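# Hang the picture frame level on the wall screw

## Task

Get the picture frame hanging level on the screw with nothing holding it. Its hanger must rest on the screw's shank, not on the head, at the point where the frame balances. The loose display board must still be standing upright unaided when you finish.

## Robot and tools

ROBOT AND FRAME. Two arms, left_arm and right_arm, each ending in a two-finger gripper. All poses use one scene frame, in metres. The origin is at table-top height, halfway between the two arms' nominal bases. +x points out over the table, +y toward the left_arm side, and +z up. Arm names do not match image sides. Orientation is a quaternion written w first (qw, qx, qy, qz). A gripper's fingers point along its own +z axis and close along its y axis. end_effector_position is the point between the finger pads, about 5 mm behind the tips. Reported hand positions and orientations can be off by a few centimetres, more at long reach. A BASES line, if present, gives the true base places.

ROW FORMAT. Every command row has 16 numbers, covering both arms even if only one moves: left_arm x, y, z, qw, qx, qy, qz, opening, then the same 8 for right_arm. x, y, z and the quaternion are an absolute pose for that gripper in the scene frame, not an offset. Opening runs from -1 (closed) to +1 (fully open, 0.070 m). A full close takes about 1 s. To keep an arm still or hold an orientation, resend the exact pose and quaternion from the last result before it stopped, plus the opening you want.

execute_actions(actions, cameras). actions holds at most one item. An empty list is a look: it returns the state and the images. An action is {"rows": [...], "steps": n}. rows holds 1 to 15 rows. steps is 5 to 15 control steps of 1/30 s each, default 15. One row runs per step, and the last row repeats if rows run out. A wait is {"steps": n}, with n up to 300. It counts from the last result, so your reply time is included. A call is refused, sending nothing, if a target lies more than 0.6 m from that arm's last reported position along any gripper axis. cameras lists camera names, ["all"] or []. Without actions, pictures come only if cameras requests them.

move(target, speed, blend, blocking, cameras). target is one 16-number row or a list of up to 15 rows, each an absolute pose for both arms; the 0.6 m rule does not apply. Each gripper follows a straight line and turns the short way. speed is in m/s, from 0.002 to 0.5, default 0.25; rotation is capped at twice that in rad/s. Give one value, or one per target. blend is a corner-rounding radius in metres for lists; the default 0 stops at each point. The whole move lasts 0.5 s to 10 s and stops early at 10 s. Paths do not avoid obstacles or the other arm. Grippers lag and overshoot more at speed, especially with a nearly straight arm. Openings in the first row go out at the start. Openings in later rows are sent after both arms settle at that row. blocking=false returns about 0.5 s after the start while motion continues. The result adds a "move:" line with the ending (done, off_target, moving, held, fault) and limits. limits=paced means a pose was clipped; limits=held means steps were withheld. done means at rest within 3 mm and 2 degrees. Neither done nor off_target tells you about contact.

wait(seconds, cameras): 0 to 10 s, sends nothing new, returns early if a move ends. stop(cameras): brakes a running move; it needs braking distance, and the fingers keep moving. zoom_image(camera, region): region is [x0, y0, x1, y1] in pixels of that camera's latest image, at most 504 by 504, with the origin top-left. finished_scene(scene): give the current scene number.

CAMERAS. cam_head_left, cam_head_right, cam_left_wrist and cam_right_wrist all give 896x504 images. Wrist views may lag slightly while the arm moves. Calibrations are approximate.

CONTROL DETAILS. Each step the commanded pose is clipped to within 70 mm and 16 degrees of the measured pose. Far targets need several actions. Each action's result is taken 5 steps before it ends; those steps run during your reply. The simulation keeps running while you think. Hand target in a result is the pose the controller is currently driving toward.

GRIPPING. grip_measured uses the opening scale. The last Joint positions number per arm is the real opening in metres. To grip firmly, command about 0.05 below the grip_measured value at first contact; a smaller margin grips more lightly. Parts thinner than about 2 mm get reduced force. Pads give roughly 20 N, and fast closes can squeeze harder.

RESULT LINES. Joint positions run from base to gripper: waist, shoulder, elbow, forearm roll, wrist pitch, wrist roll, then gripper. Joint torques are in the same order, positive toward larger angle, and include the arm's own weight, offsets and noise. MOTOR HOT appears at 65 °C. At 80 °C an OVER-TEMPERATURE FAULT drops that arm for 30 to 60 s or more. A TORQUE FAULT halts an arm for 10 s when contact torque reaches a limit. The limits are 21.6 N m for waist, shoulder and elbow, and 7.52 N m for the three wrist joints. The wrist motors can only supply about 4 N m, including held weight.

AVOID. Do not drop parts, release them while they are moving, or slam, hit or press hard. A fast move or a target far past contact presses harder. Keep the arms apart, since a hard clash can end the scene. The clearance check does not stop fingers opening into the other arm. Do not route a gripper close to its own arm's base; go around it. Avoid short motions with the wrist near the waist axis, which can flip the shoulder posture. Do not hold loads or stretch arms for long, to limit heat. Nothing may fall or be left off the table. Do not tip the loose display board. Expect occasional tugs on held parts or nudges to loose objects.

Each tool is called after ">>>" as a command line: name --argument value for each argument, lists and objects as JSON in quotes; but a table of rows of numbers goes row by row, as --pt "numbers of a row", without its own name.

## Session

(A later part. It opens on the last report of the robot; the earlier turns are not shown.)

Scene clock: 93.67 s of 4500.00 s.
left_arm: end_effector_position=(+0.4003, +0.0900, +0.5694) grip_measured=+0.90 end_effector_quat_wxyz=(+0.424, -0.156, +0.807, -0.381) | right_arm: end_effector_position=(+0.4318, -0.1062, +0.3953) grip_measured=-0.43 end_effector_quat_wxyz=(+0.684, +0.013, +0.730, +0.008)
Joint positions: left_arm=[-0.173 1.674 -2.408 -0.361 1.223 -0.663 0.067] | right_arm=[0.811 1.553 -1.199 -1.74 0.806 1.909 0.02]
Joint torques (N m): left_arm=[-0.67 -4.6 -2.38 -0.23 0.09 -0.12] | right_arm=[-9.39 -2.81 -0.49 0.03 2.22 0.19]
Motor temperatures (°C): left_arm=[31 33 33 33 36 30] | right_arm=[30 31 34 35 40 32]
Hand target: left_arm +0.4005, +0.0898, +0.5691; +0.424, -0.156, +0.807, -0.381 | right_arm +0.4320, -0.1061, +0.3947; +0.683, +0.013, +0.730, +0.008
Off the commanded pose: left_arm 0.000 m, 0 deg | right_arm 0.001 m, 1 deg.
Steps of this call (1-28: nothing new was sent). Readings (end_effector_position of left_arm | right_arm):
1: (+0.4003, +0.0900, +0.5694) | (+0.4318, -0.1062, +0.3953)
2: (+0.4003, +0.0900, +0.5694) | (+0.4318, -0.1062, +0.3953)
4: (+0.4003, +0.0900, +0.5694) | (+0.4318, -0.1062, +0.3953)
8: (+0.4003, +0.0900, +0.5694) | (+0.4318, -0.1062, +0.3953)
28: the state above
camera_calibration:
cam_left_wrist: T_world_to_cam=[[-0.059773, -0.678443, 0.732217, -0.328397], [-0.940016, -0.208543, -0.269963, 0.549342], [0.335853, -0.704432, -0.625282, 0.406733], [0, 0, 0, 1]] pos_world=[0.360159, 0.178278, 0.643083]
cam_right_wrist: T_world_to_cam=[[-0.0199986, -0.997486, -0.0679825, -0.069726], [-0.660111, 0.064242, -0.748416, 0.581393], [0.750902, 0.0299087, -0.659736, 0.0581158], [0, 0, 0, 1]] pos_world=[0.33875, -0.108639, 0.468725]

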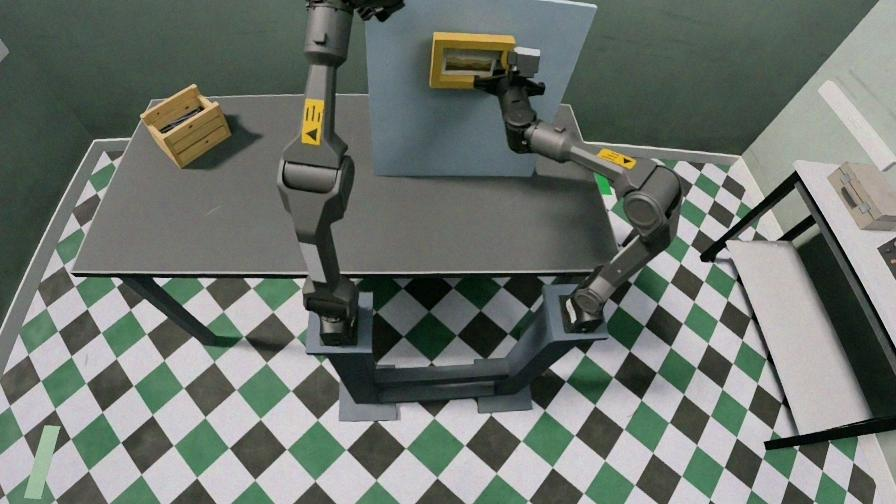

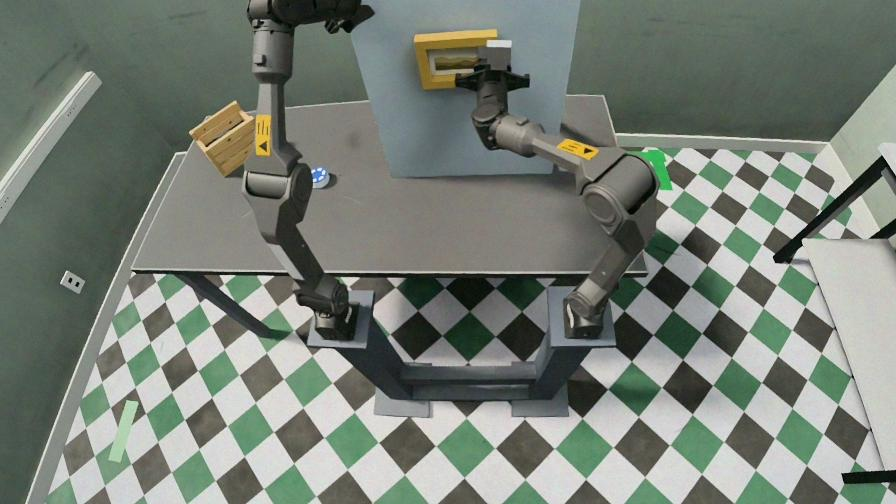

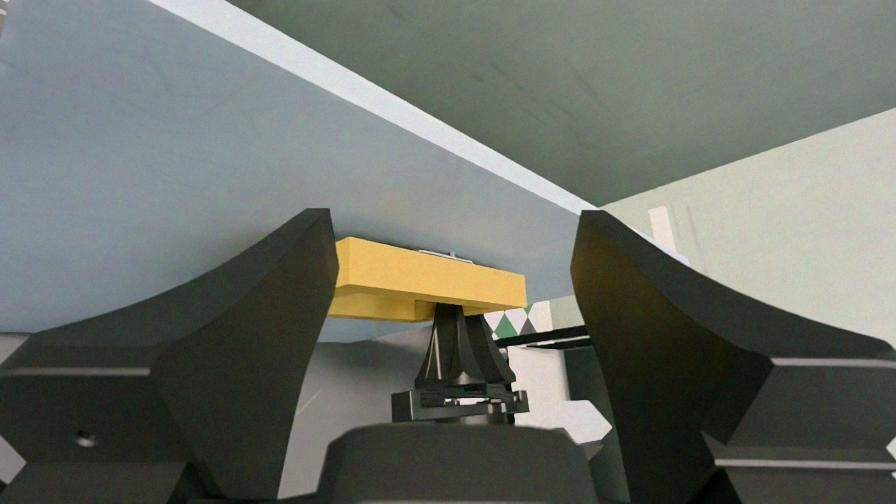

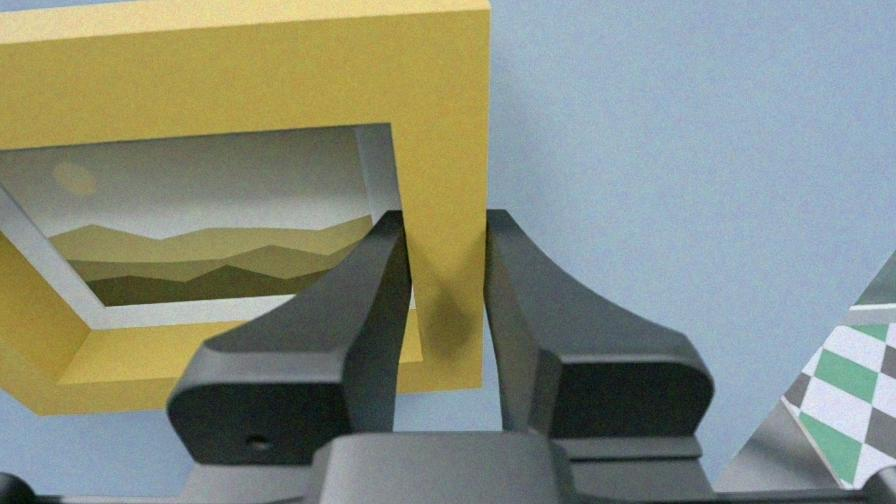

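>>> move --target '[0.4005,0.0898,0.5691,0.424,-0.156,0.807,-0.381,0.9,0.4318,-0.1045,0.3968,0.684,0.013,0.730,0.008,-0.5]' --speed 0.01 --cameras '["cam_left_wrist","cam_head_right"]'

Scene clock: 96.20 s of 4500.00 s.
left_arm: end_effector_position=(+0.4003, +0.0900, +0.5694) grip_measured=+0.90 end_effector_quat_wxyz=(+0.424, -0.156, +0.807, -0.381) | right_arm: end_effector_position=(+0.4320, -0.1057, +0.3952) grip_measured=-0.43 end_effector_quat_wxyz=(+0.683, +0.014, +0.731, +0.006)
Joint positions: left_arm=[-0.173 1.674 -2.408 -0.361 1.223 -0.663 0.067] | right_arm=[0.814 1.557 -1.206 -1.73 0.811 1.899 0.02]
Joint torques (N m): left_arm=[-0.64 -4.87 -2.5 -0.22 0.06 -0.13] | right_arm=[-4.02 -4.3 -4.78 -0.11 1.06 0.29]
Motor temperatures (°C): left_arm=[31 33 33 33 36 30] | right_arm=[30 31 34 35 40 32]
Hand target: left_arm +0.4005, +0.0898, +0.5691; +0.424, -0.156, +0.807, -0.381 | right_arm +0.4318, -0.1045, +0.3968; +0.684, +0.013, +0.730, +0.008
Off the commanded pose: left_arm 0.000 m, 0 deg | right_arm 0.002 m, 0 deg.
joint sent to its limit (left arm) — joint 5 (wrist pitch), upper limit.
Kept back: nothing.
move: done
camera_calibration:
cam_left_wrist: T_world_to_cam=[[-0.059773, -0.678443, 0.732217, -0.328397], [-0.940016, -0.208543, -0.269963, 0.549342], [0.335853, -0.704432, -0.625282, 0.406733], [0, 0, 0, 1]] pos_world=[0.360159, 0.178278, 0.643083]
Images, in order (width x height): cam_head_right 896x504, cam_left_wrist 896x504.

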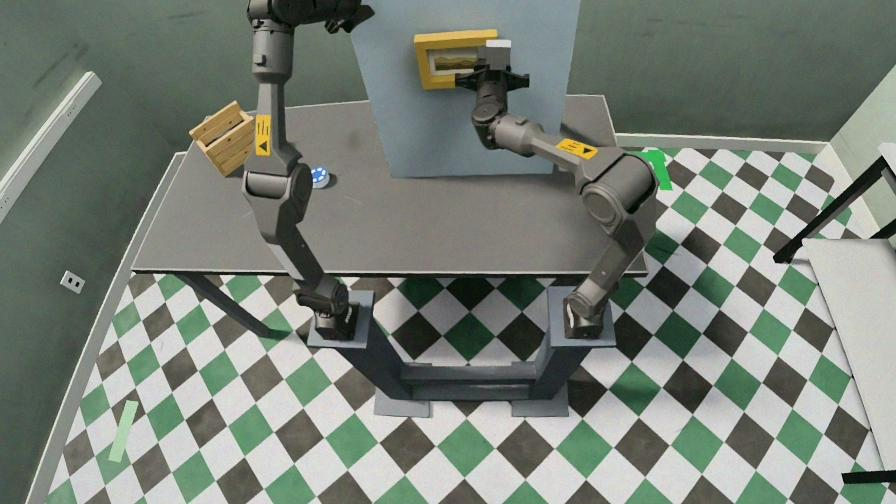

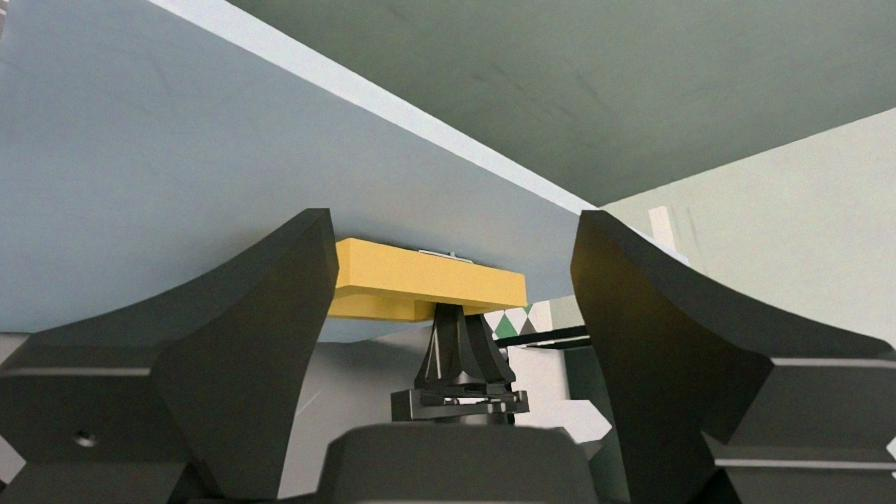

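>>> zoom_image --camera "cam_left_wrist" --region '[330, 225, 540, 325]'

>>> zoom_image --camera "cam_head_right" --region '[340, 0, 600, 190]'

Scaled by 2.400 from the camera's 896x504 image, which has a finer 1280x720 frame.

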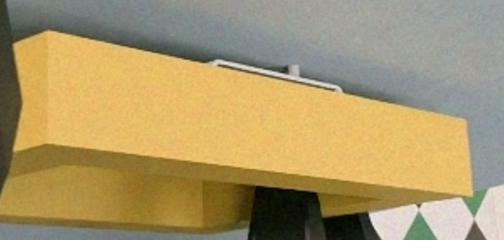

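Scaled by 1.938 from the camera's 896x504 image, which has a finer 1280x720 frame.

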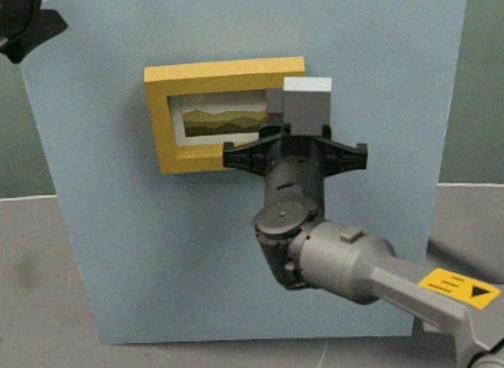

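>>> move --target '[0.4005,0.0898,0.5691,0.424,-0.156,0.807,-0.381,0.9,0.4318,-0.1030,0.3980,0.684,0.013,0.730,0.008,-0.5]' --speed 0.01 --cameras '["cam_left_wrist"]'

>>> zoom_image --camera "cam_left_wrist" --region '[330, 225, 540, 325]'

Scene clock: 97.47 s of 4500.00 s.
left_arm: end_effector_position=(+0.4003, +0.0900, +0.5694) grip_measured=+0.90 end_effector_quat_wxyz=(+0.424, -0.156, +0.807, -0.381) | right_arm: end_effector_position=(+0.4318, -0.1032, +0.3985) grip_measured=-0.43 end_effector_quat_wxyz=(+0.684, +0.013, +0.729, +0.008)
Joint positions: left_arm=[-0.173 1.674 -2.408 -0.361 1.223 -0.663 0.067] | right_arm=[0.819 1.559 -1.218 -1.727 0.812 1.892 0.02]
Joint torques (N m): left_arm=[-0.67 -4.82 -2.44 -0.23 0.08 -0.11] | right_arm=[-0.41 -5.26 -6.17 -1.45 0.39 0.17]
Motor temperatures (°C): left_arm=[31 32 33 33 36 30] | right_arm=[30 31 34 35 40 32]
Hand target: left_arm +0.4005, +0.0898, +0.5691; +0.424, -0.156, +0.807, -0.381 | right_arm +0.4318, -0.1030, +0.3980; +0.684, +0.013, +0.730, +0.008
Off the commanded pose: left_arm 0.000 m, 0 deg | right_arm 0.001 m, 0 deg.
joint sent to its limit (left arm) — joint 5 (wrist pitch), upper limit.
Kept back: nothing.
move: done
camera_calibration:
cam_left_wrist: T_world_to_cam=[[-0.059773, -0.678443, 0.732217, -0.328397], [-0.940016, -0.208543, -0.269963, 0.549342], [0.335853, -0.704432, -0.625282, 0.406733], [0, 0, 0, 1]] pos_world=[0.360159, 0.178278, 0.643083]
Images, in order (width x height): cam_left_wrist 896x504.

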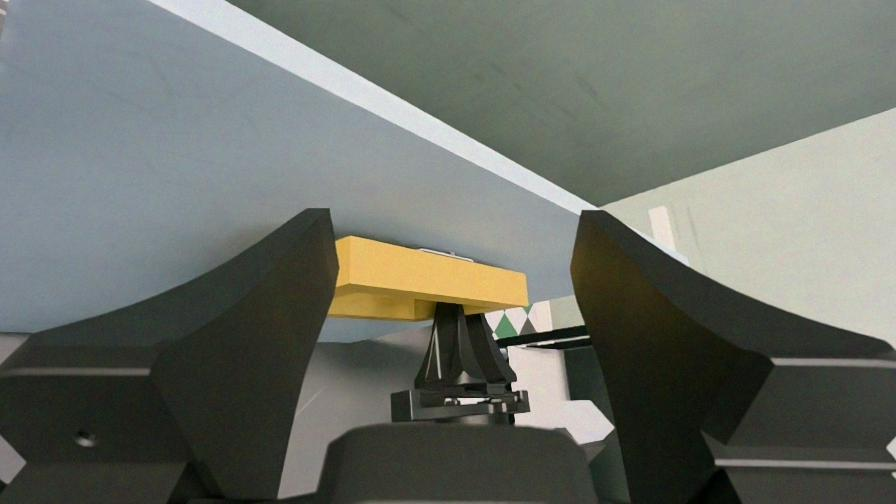

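Scaled by 2.400 from the camera's 896x504 image, which has a finer 1280x720 frame.

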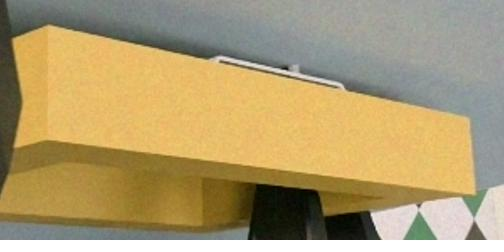

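>>> move --target '[0.4005,0.0898,0.5691,0.424,-0.156,0.807,-0.381,0.9,0.4318,-0.1062,0.3980,0.684,0.013,0.730,0.008,-0.5]' --speed 0.01 --cameras '["cam_left_wrist"]'

>>> zoom_image --camera "cam_left_wrist" --region '[330, 225, 540, 325]'

Scene clock: 98.73 s of 4500.00 s.
left_arm: end_effector_position=(+0.4003, +0.0900, +0.5694) grip_measured=+0.90 end_effector_quat_wxyz=(+0.424, -0.156, +0.807, -0.381) | right_arm: end_effector_position=(+0.4319, -0.1059, +0.3983) grip_measured=-0.44 end_effector_quat_wxyz=(+0.684, +0.013, +0.729, +0.008)
Joint positions: left_arm=[-0.173 1.674 -2.408 -0.361 1.223 -0.663 0.067] | right_arm=[0.812 1.552 -1.21 -1.731 0.804 1.894 0.02]
Joint torques (N m): left_arm=[-0.65 -5.03 -2.48 -0.25 0.07 -0.15] | right_arm=[-2.71 -7.32 -4.45 -0.92 0.76 0.53]
Motor temperatures (°C): left_arm=[31 32 33 33 36 30] | right_arm=[30 31 34 35 40 32]
Hand target: left_arm +0.4005, +0.0898, +0.5691; +0.424, -0.156, +0.807, -0.381 | right_arm +0.4318, -0.1062, +0.3980; +0.684, +0.013, +0.730, +0.008
Off the commanded pose: left_arm 0.000 m, 0 deg | right_arm 0.000 m, 0 deg.
joint sent to its limit (left arm) — joint 5 (wrist pitch), upper limit.
Kept back: nothing.
move: done
camera_calibration:
cam_left_wrist: T_world_to_cam=[[-0.059773, -0.678443, 0.732217, -0.328397], [-0.940016, -0.208543, -0.269963, 0.549342], [0.335853, -0.704432, -0.625282, 0.406733], [0, 0, 0, 1]] pos_world=[0.360159, 0.178278, 0.643083]
Images, in order (width x height): cam_left_wrist 896x504.

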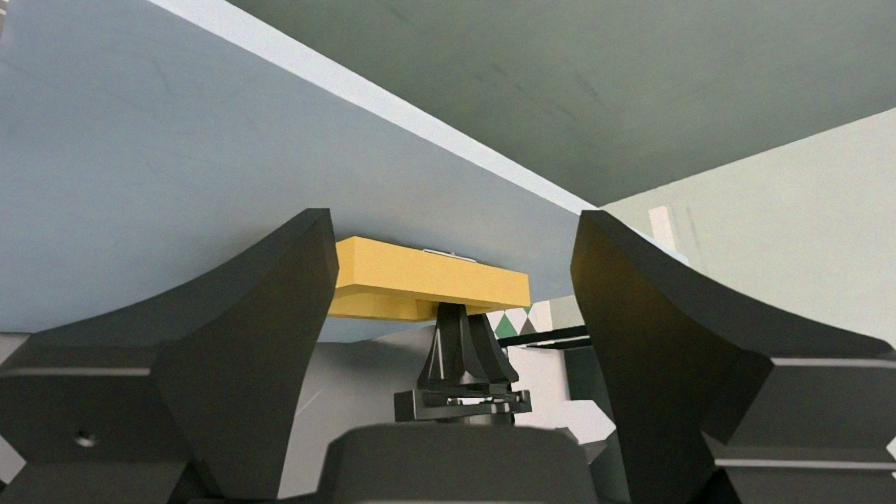

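Scaled by 2.400 from the camera's 896x504 image, which has a finer 1280x720 frame.

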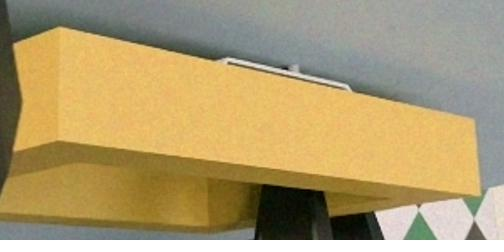

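>>> move --target '[0.4005,0.0898,0.5691,0.424,-0.156,0.807,-0.381,0.9,0.4318,-0.1062,0.3962,0.684,0.013,0.730,0.008,-0.5]' --speed 0.01 --cameras '["cam_left_wrist"]'

>>> zoom_image --camera "cam_left_wrist" --region '[330, 225, 540, 325]'

Scene clock: 99.70 s of 4500.00 s.
left_arm: end_effector_position=(+0.4003, +0.0900, +0.5694) grip_measured=+0.90 end_effector_quat_wxyz=(+0.424, -0.156, +0.807, -0.381) | right_arm: end_effector_position=(+0.4317, -0.1062, +0.3966) grip_measured=-0.44 end_effector_quat_wxyz=(+0.684, +0.013, +0.729, +0.008)
Joint positions: left_arm=[-0.173 1.674 -2.408 -0.361 1.223 -0.663 0.067] | right_arm=[0.812 1.552 -1.203 -1.737 0.806 1.904 0.02]
Joint torques (N m): left_arm=[-0.72 -4.76 -2.46 -0.24 0.04 -0.13] | right_arm=[-1.62 -4.51 -4.14 -0.98 0.47 0.31]
Motor temperatures (°C): left_arm=[31 32 33 33 36 30] | right_arm=[30 31 34 35 40 32]
Hand target: left_arm +0.4005, +0.0898, +0.5691; +0.424, -0.156, +0.807, -0.381 | right_arm +0.4318, -0.1062, +0.3962; +0.684, +0.013, +0.730, +0.008
Off the commanded pose: left_arm 0.000 m, 0 deg | right_arm 0.000 m, 0 deg.
joint sent to its limit (left arm) — joint 5 (wrist pitch), upper limit.
Kept back: nothing.
move: done
camera_calibration:
cam_left_wrist: T_world_to_cam=[[-0.059773, -0.678443, 0.732217, -0.328397], [-0.940016, -0.208543, -0.269963, 0.549342], [0.335853, -0.704432, -0.625282, 0.406733], [0, 0, 0, 1]] pos_world=[0.360159, 0.178278, 0.643083]
Images, in order (width x height): cam_left_wrist 896x504.

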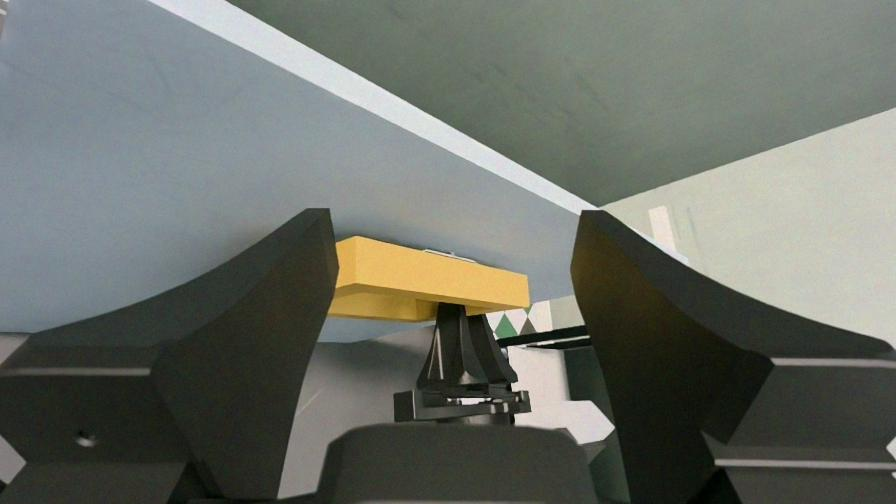

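Scaled by 2.400 from the camera's 896x504 image, which has a finer 1280x720 frame.

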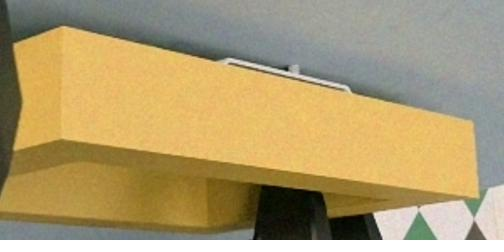

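>>> move --target '[0.4005,0.0898,0.5691,0.424,-0.156,0.807,-0.381,0.9,0.4318,-0.1062,0.3956,0.684,0.013,0.730,0.008,-0.5]' --speed 0.01 --cameras '["cam_left_wrist"]'

>>> move --target '[0.4005,0.0898,0.5691,0.424,-0.156,0.807,-0.381,0.9,0.4318,-0.1062,0.3956,0.684,0.013,0.730,0.008,-0.44]' --speed 0.01 --cameras '["cam_left_wrist"]'

>>> move --target '[0.4005,0.0898,0.5691,0.424,-0.156,0.807,-0.381,0.9,0.4318,-0.1062,0.3956,0.684,0.013,0.730,0.008,-0.38]' --speed 0.01 --cameras '["cam_left_wrist","cam_head_right"]'

>>> zoom_image --camera "cam_left_wrist" --region '[330, 225, 540, 325]'

>>> zoom_image --camera "cam_head_right" --region '[340, 0, 600, 190]'

Scene clock: 100.93 s of 4500.00 s.
left_arm: end_effector_position=(+0.4003, +0.0900, +0.5694) grip_measured=+0.90 end_effector_quat_wxyz=(+0.424, -0.156, +0.807, -0.381) | right_arm: end_effector_position=(+0.4318, -0.1060, +0.3959) grip_measured=-0.44 end_effector_quat_wxyz=(+0.684, +0.013, +0.729, +0.008)
Joint positions: left_arm=[-0.173 1.674 -2.408 -0.361 1.223 -0.663 0.067] | right_arm=[0.812 1.553 -1.201 -1.739 0.806 1.907 0.02]
Joint torques (N m): left_arm=[-0.7 -4.79 -2.57 -0.24 0.1 -0.11] | right_arm=[-0.61 -3.49 -3.44 -0.69 0.14 0.27]
Motor temperatures (°C): left_arm=[31 32 33 33 36 30] | right_arm=[30 31 34 35 40 32]
Hand target: left_arm +0.4005, +0.0898, +0.5691; +0.424, -0.156, +0.807, -0.381 | right_arm +0.4318, -0.1062, +0.3956; +0.684, +0.013, +0.730, +0.008
Off the commanded pose: left_arm 0.000 m, 0 deg | right_arm 0.000 m, 0 deg.
joint sent to its limit (left arm) — joint 5 (wrist pitch), upper limit.
Kept back: nothing.
move: done
camera_calibration:
cam_left_wrist: T_world_to_cam=[[-0.059773, -0.678443, 0.732217, -0.328397], [-0.940016, -0.208543, -0.269963, 0.549342], [0.335853, -0.704432, -0.625282, 0.406733], [0, 0, 0, 1]] pos_world=[0.360159, 0.178278, 0.643083]
Images, in order (width x height): cam_left_wrist 896x504.

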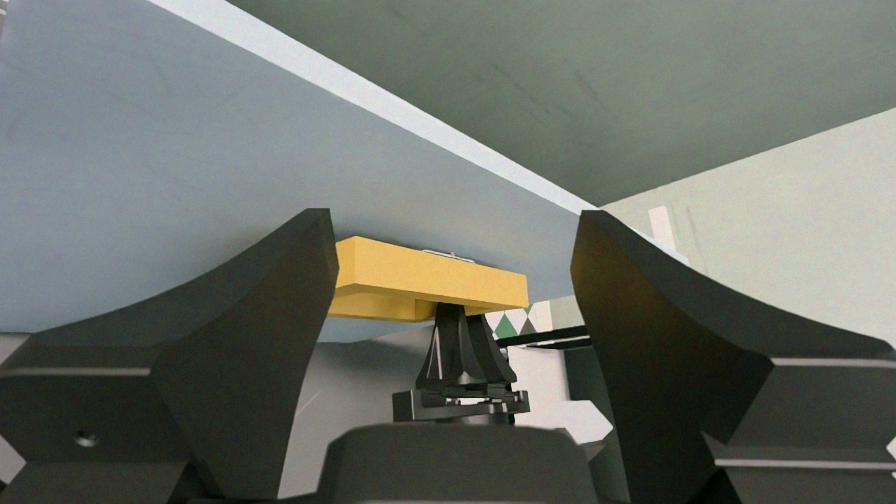

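Scene clock: 101.63 s of 4500.00 s.
left_arm: end_effector_position=(+0.4003, +0.0900, +0.5694) grip_measured=+0.90 end_effector_quat_wxyz=(+0.424, -0.156, +0.807, -0.381) | right_arm: end_effector_position=(+0.4318, -0.1060, +0.3959) grip_measured=-0.43 end_effector_quat_wxyz=(+0.684, +0.013, +0.729, +0.008)
Joint positions: left_arm=[-0.173 1.674 -2.408 -0.361 1.223 -0.663 0.067] | right_arm=[0.812 1.553 -1.201 -1.739 0.806 1.907 0.02]
Joint torques (N m): left_arm=[-0.58 -5.08 -2.43 -0.28 0.08 -0.15] | right_arm=[-0.81 -5.39 -3.23 -0.4 0.47 0.2]
Motor temperatures (°C): left_arm=[31 32 33 33 36 30] | right_arm=[30 31 34 35 40 32]
Hand target: left_arm +0.4005, +0.0898, +0.5691; +0.424, -0.156, +0.807, -0.381 | right_arm +0.4318, -0.1062, +0.3956; +0.684, +0.013, +0.730, +0.008
Off the commanded pose: left_arm 0.000 m, 0 deg | right_arm 0.000 m, 0 deg.
joint sent to its limit (left arm) — joint 5 (wrist pitch), upper limit.
Kept back: nothing.
move: done
camera_calibration:
cam_left_wrist: T_world_to_cam=[[-0.059773, -0.678443, 0.732217, -0.328397], [-0.940016, -0.208543, -0.269963, 0.549342], [0.335853, -0.704432, -0.625282, 0.406733], [0, 0, 0, 1]] pos_world=[0.360159, 0.178278, 0.643083]
Images, in order (width x height): cam_left_wrist 896x504.

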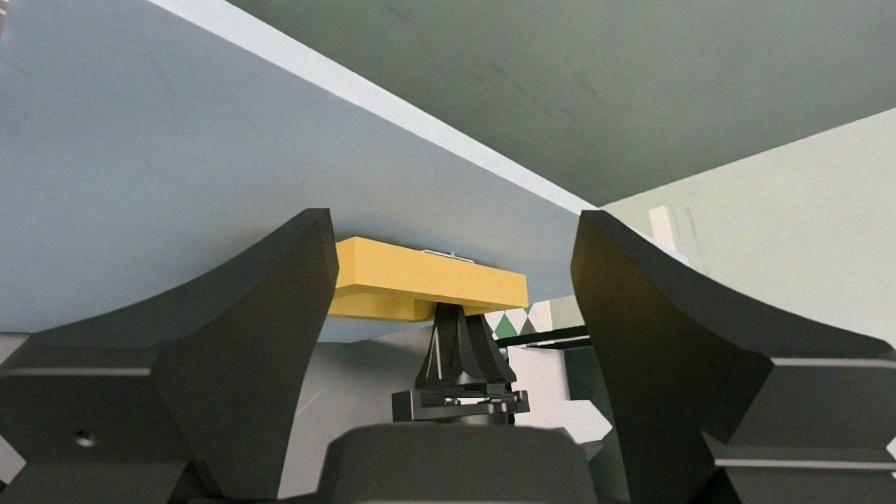

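Scene clock: 102.33 s of 4500.00 s.
left_arm: end_effector_position=(+0.4003, +0.0900, +0.5694) grip_measured=+0.90 end_effector_quat_wxyz=(+0.424, -0.156, +0.807, -0.381) | right_arm: end_effector_position=(+0.4317, -0.1064, +0.3954) grip_measured=-0.38 end_effector_quat_wxyz=(+0.683, +0.013, +0.730, +0.008)
Joint positions: left_arm=[-0.173 1.674 -2.408 -0.361 1.223 -0.663 0.067] | right_arm=[0.812 1.553 -1.2 -1.738 0.807 1.907 0.022]
Joint torques (N m): left_arm=[-0.63 -4.71 -2.43 -0.25 0.07 -0.13] | right_arm=[1.13 -6.78 -4.68 -1.09 0.01 0.13]
Motor temperatures (°C): left_arm=[31 32 33 33 36 30] | right_arm=[30 31 34 35 40 32]
Hand target: left_arm +0.4005, +0.0898, +0.5691; +0.424, -0.156, +0.807, -0.381 | right_arm +0.4318, -0.1062, +0.3956; +0.684, +0.013, +0.730, +0.008
Off the commanded pose: left_arm 0.000 m, 0 deg | right_arm 0.000 m, 0 deg.
joint sent to its limit (left arm) — joint 5 (wrist pitch), upper limit.
Kept back: nothing.
move: done
camera_calibration:
cam_left_wrist: T_world_to_cam=[[-0.059773, -0.678443, 0.732217, -0.328397], [-0.940016, -0.208543, -0.269963, 0.549342], [0.335853, -0.704432, -0.625282, 0.406733], [0, 0, 0, 1]] pos_world=[0.360159, 0.178278, 0.643083]
Images, in order (width x height): cam_head_right 896x504, cam_left_wrist 896x504.

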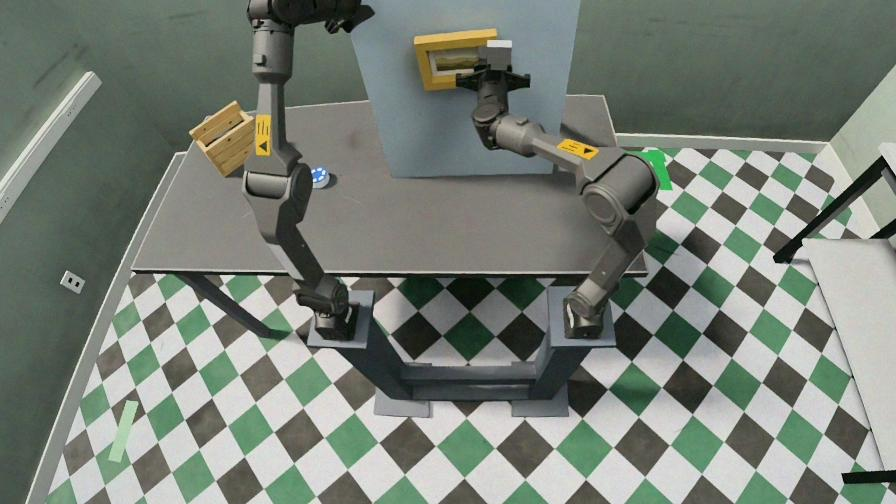

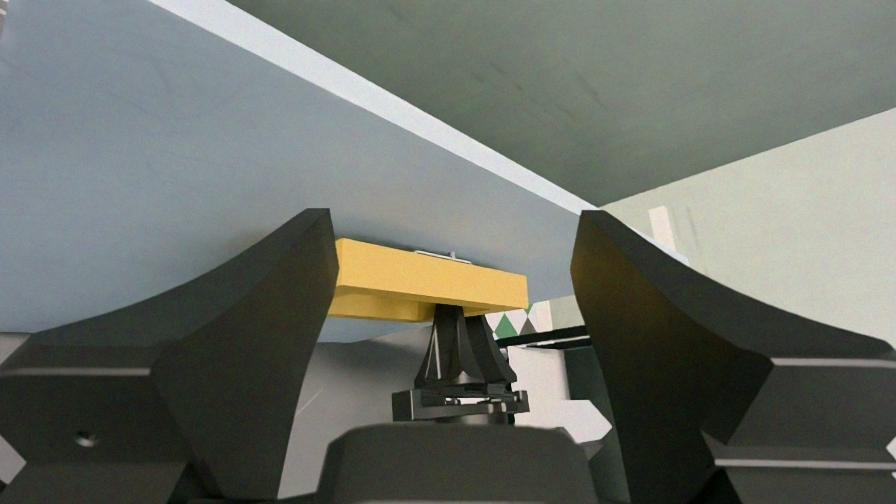

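Scaled by 2.400 from the camera's 896x504 image, which has a finer 1280x720 frame.

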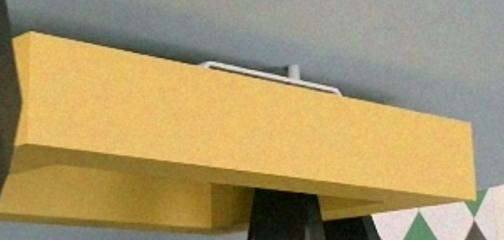

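Scaled by 1.938 from the camera's 896x504 image, which has a finer 1280x720 frame.

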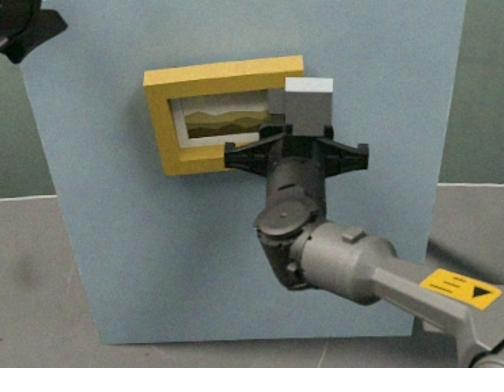

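>>> move --target '[0.4005,0.0898,0.5691,0.424,-0.156,0.807,-0.381,0.9,0.4318,-0.1062,0.3956,0.684,0.013,0.730,0.008,0.3]' --speed 0.01 --cameras '["cam_left_wrist","cam_head_right","cam_right_wrist"]'

>>> zoom_image --camera "cam_left_wrist" --region '[330, 225, 540, 325]'

>>> zoom_image --camera "cam_head_right" --region '[340, 0, 600, 190]'

Scene clock: 105.23 s of 4500.00 s.
left_arm: end_effector_position=(+0.4003, +0.0900, +0.5694) grip_measured=+0.90 end_effector_quat_wxyz=(+0.424, -0.156, +0.807, -0.381) | right_arm: end_effector_position=(+0.4318, -0.1060, +0.3960) grip_measured=+0.30 end_effector_quat_wxyz=(+0.684, +0.013, +0.729, +0.008)
Joint positions: left_arm=[-0.173 1.674 -2.408 -0.361 1.223 -0.663 0.067] | right_arm=[0.812 1.553 -1.201 -1.74 0.806 1.907 0.046]
Joint torques (N m): left_arm=[-0.69 -4.8 -2.45 -0.29 0.1 -0.15] | right_arm=[-0.41 -6.39 -4.08 -0.79 0.35 -0.13]
Motor temperatures (°C): left_arm=[31 32 33 33 36 30] | right_arm=[30 31 34 35 40 32]
Hand target: left_arm +0.4005, +0.0898, +0.5691; +0.424, -0.156, +0.807, -0.381 | right_arm +0.4318, -0.1062, +0.3956; +0.684, +0.013, +0.730, +0.008
Off the commanded pose: left_arm 0.000 m, 0 deg | right_arm 0.000 m, 0 deg.
joint sent to its limit (left arm) — joint 5 (wrist pitch), upper limit.
Kept back: nothing.
move: done
camera_calibration:
cam_left_wrist: T_world_to_cam=[[-0.059773, -0.678443, 0.732217, -0.328397], [-0.940016, -0.208543, -0.269963, 0.549342], [0.335853, -0.704432, -0.625282, 0.406733], [0, 0, 0, 1]] pos_world=[0.360159, 0.178278, 0.643083]
cam_right_wrist: T_world_to_cam=[[-0.0196923, -0.997551, -0.067107, -0.0700428], [-0.659292, 0.0634153, -0.749208, 0.581731], [0.751629, 0.0294894, -0.658926, 0.0578602], [0, 0, 0, 1]] pos_world=[0.338662, -0.108468, 0.469263]
Images, in order (width x height): cam_head_right 896x504, cam_left_wrist 896x504, cam_right_wrist 896x504.

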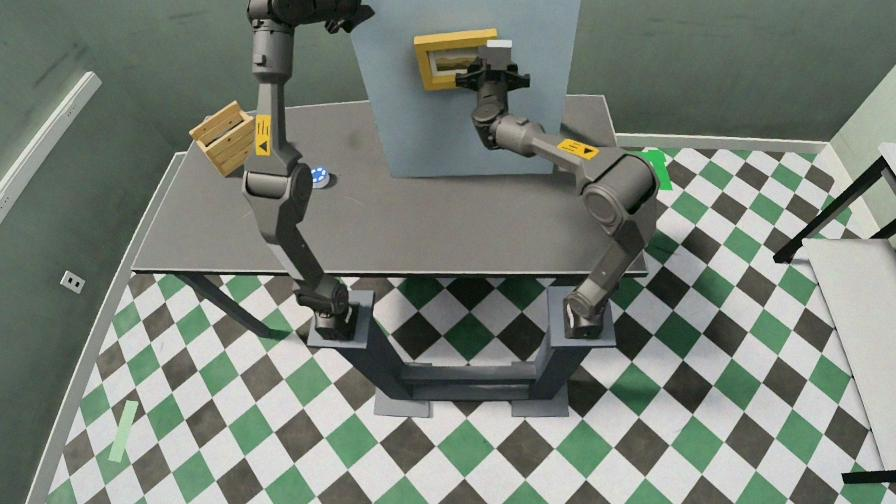

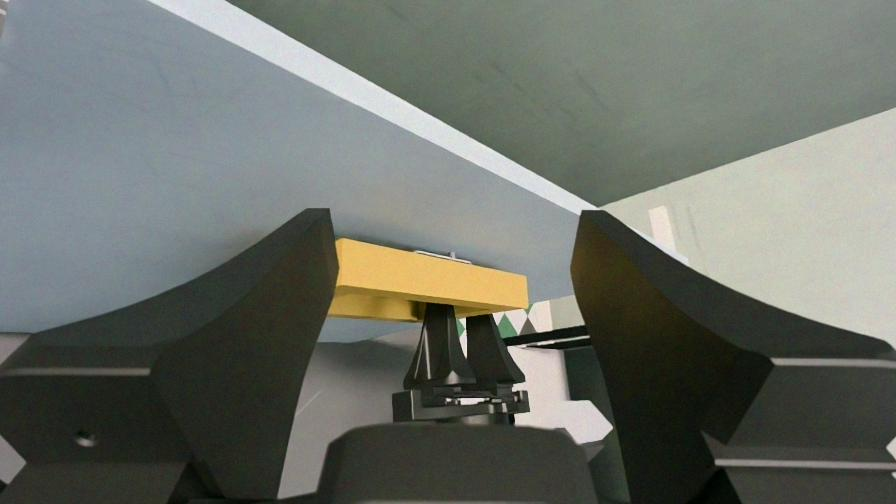

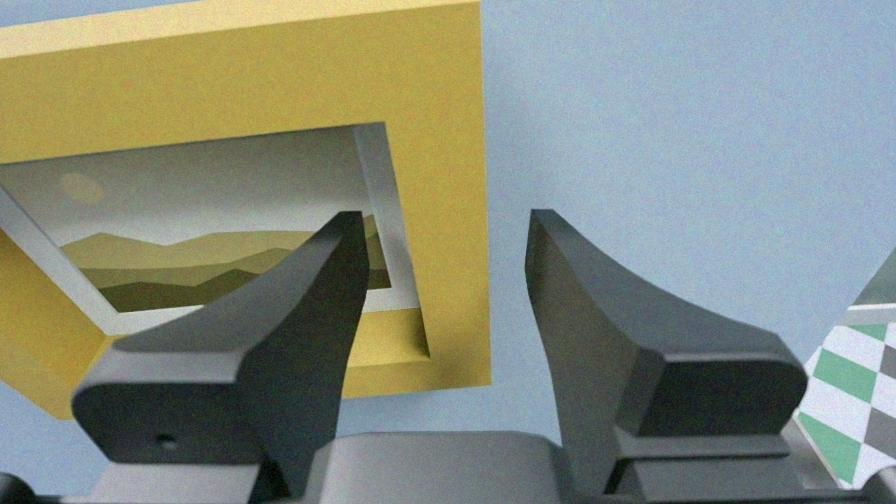

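Scaled by 2.400 from the camera's 896x504 image, which has a finer 1280x720 frame.

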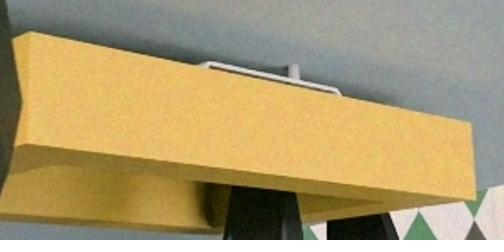

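Scaled by 1.938 from the camera's 896x504 image, which has a finer 1280x720 frame.

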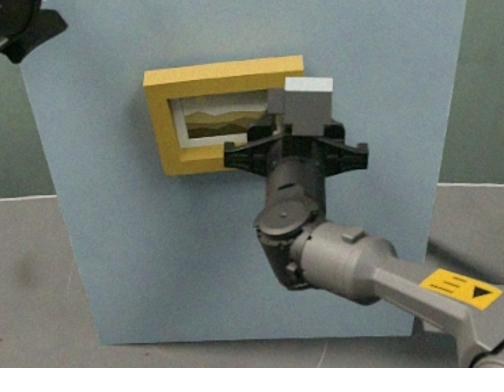

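>>> move --pt "0.4005 0.0898 0.5691 0.424 -0.156 0.807 -0.381 0.9 0.36 -0.1062 0.396 0.684 0.013 0.730 0.008 0.3" --pt "0.4005 0.0898 0.5691 0.424 -0.156 0.807 -0.381 0.9 0.28 -0.08 0.47 0.7071 0 0.7071 0 0.3" --speed '[0.06,0.15]' --blend 0.01 --cameras '["cam_left_wrist","cam_head_right","cam_head_left","cam_right_wrist"]'

Scene clock: 108.63 s of 4500.00 s.
left_arm: end_effector_position=(+0.4003, +0.0900, +0.5694) grip_measured=+0.90 end_effector_quat_wxyz=(+0.424, -0.156, +0.807, -0.381) | right_arm: end_effector_position=(+0.2803, -0.0806, +0.4708) grip_measured=+0.30 end_effector_quat_wxyz=(+0.706, -0.040, +0.706, +0.042)
Joint positions: left_arm=[-0.173 1.674 -2.408 -0.361 1.223 -0.663 0.067] | right_arm=[1.356 1.268 -1.166 -1.575 1.216 1.588 0.045]
Joint torques (N m): left_arm=[-0.58 -4.89 -2.46 -0.33 0.07 -0.12] | right_arm=[-0.48 -2.17 -3.44 -1.16 -0.02 0.26]
Motor temperatures (°C): left_arm=[31 32 33 33 36 30] | right_arm=[30 31 34 35 40 32]
Hand target: left_arm +0.4005, +0.0898, +0.5691; +0.424, -0.156, +0.807, -0.381 | right_arm +0.2805, -0.0801, +0.4700; +0.705, -0.041, +0.707, +0.041
Off the commanded pose: left_arm 0.000 m, 0 deg | right_arm 0.001 m, 7 deg.
joint read past its limit (right arm) — joint 5 (wrist pitch), upper limit.
joint sent to its limit (left arm) — joint 5 (wrist pitch), upper limit.
joint sent to its limit (right arm) — joint 5 (wrist pitch), upper limit.
Kept back: nothing.
move: off_target (right_arm)
camera_calibration:
cam_left_wrist: T_world_to_cam=[[-0.059773, -0.678443, 0.732217, -0.328397], [-0.940016, -0.208543, -0.269963, 0.549342], [0.335853, -0.704432, -0.625282, 0.406733], [0, 0, 0, 1]] pos_world=[0.360159, 0.178278, 0.643083]
cam_right_wrist: T_world_to_cam=[[0.106184, -0.993505, -0.0409083, -0.089939], [-0.611295, -0.0327754, -0.790724, 0.534694], [0.784247, 0.108969, -0.610805, 0.194934], [0, 0, 0, 1]] pos_world=[0.18353, -0.0930717, 0.538183]

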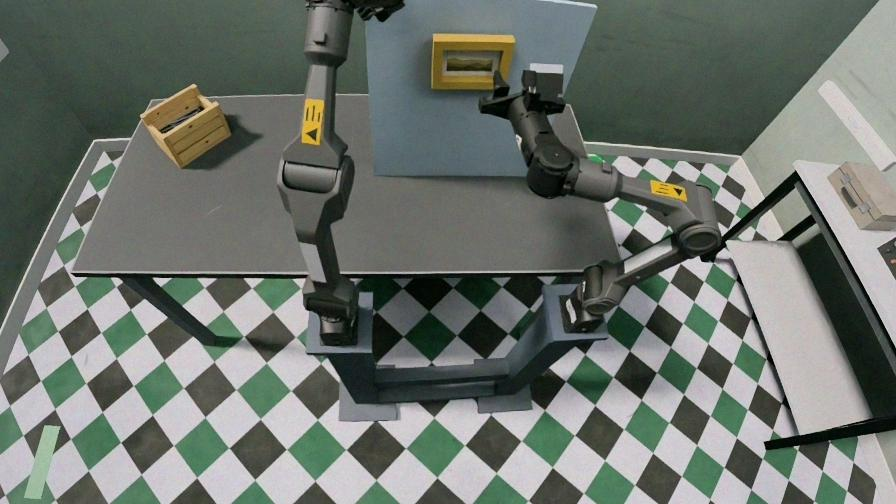

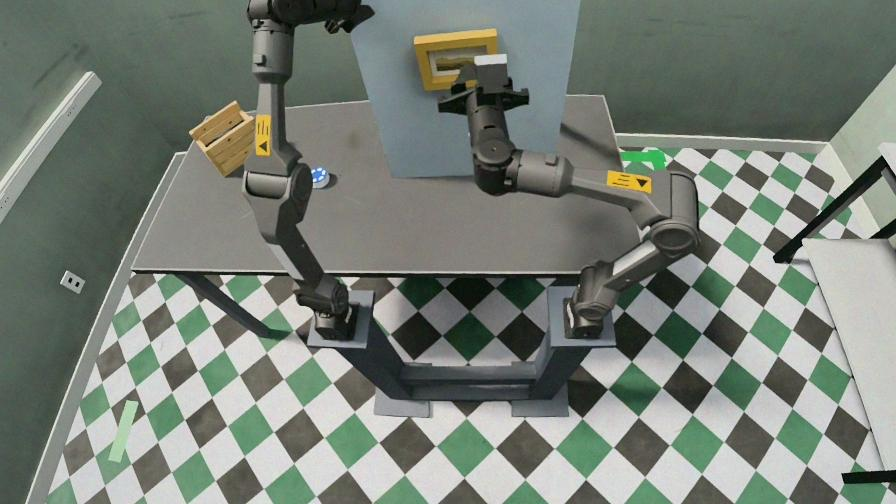

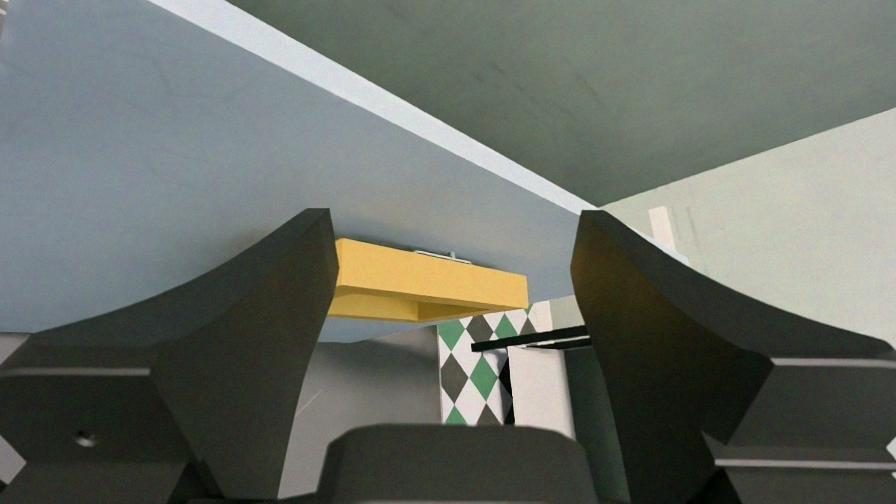

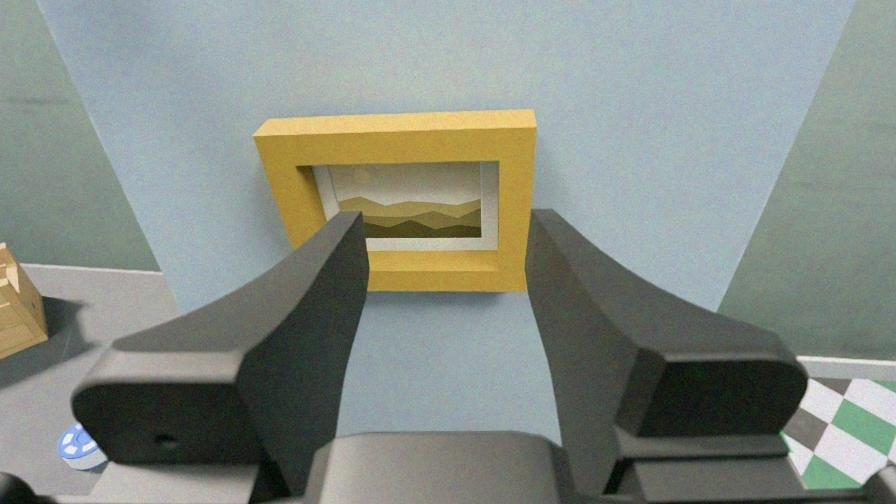

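>>> move --target '[0.4005,0.0898,0.5691,0.424,-0.156,0.807,-0.381,0.9,0.29,-0.10,0.55,0.7071,0,0.7071,0,0.3]' --speed 0.15 --cameras '["cam_right_wrist"]'

Scene clock: 110.80 s of 4500.00 s.
left_arm: end_effector_position=(+0.4003, +0.0900, +0.5694) grip_measured=+0.90 end_effector_quat_wxyz=(+0.424, -0.156, +0.807, -0.381) | right_arm: end_effector_position=(+0.2904, -0.1005, +0.5506) grip_measured=+0.30 end_effector_quat_wxyz=(+0.714, -0.024, +0.699, +0.024)
Joint positions: left_arm=[-0.173 1.674 -2.408 -0.361 1.223 -0.663 0.067] | right_arm=[1.3 1.303 -1.502 -1.486 1.216 1.274 0.045]
Joint torques (N m): left_arm=[-0.68 -4.92 -2.59 -0.32 0.1 -0.14] | right_arm=[0.1 -2.24 -3.25 -1.04 -0.22 0.26]
Motor temperatures (°C): left_arm=[31 32 33 33 36 30] | right_arm=[30 31 34 35 40 32]
Hand target: left_arm +0.4005, +0.0898, +0.5691; +0.424, -0.156, +0.807, -0.381 | right_arm +0.2905, -0.1001, +0.5500; +0.714, -0.025, +0.699, +0.024
Off the commanded pose: left_arm 0.000 m, 0 deg | right_arm 0.001 m, 4 deg.
joint sent to its limit (left arm) — joint 5 (wrist pitch), upper limit.
joint sent to its limit (right arm) — joint 5 (wrist pitch), upper limit.
Kept back: nothing.
move: off_target (right_arm)
camera_calibration:
cam_right_wrist: T_world_to_cam=[[0.059622, -0.997477, -0.0385226, -0.0957223], [-0.594293, -0.00446293, -0.804236, 0.608619], [0.802035, 0.0708438, -0.59306, 0.219095], [0, 0, 0, 1]] pos_world=[0.191684, -0.108286, 0.615722]
Images, in order (width x height): cam_right_wrist 896x504.

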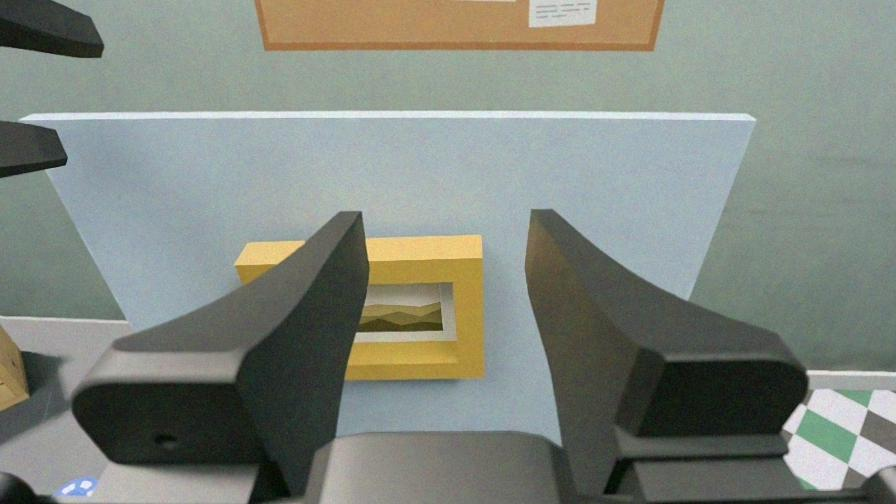

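>>> zoom_image --camera "cam_right_wrist" --region '[10, 90, 390, 330]'

>>> zoom_image --camera "cam_right_wrist" --region '[400, 90, 780, 330]'

>>> zoom_image --camera "cam_right_wrist" --region '[220, 220, 520, 390]'

Scaled by 1.326 from the camera's 896x504 image, which has a finer 1280x720 frame.

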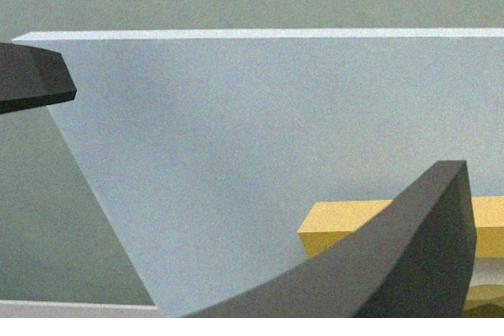

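Scaled by 1.326 from the camera's 896x504 image, which has a finer 1280x720 frame.

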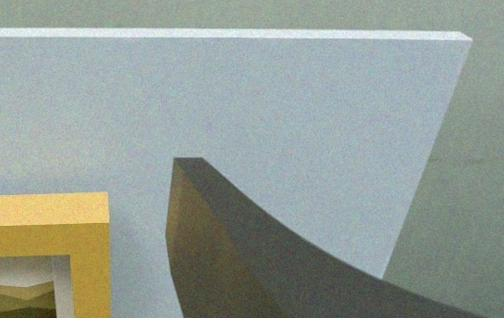

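Scaled by 1.680 from the camera's 896x504 image, which has a finer 1280x720 frame.

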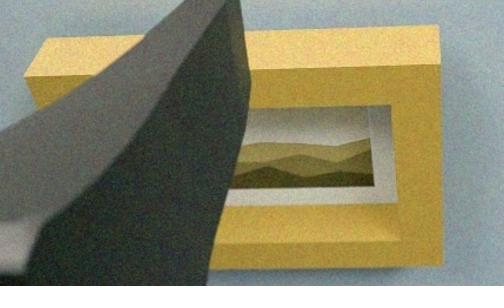

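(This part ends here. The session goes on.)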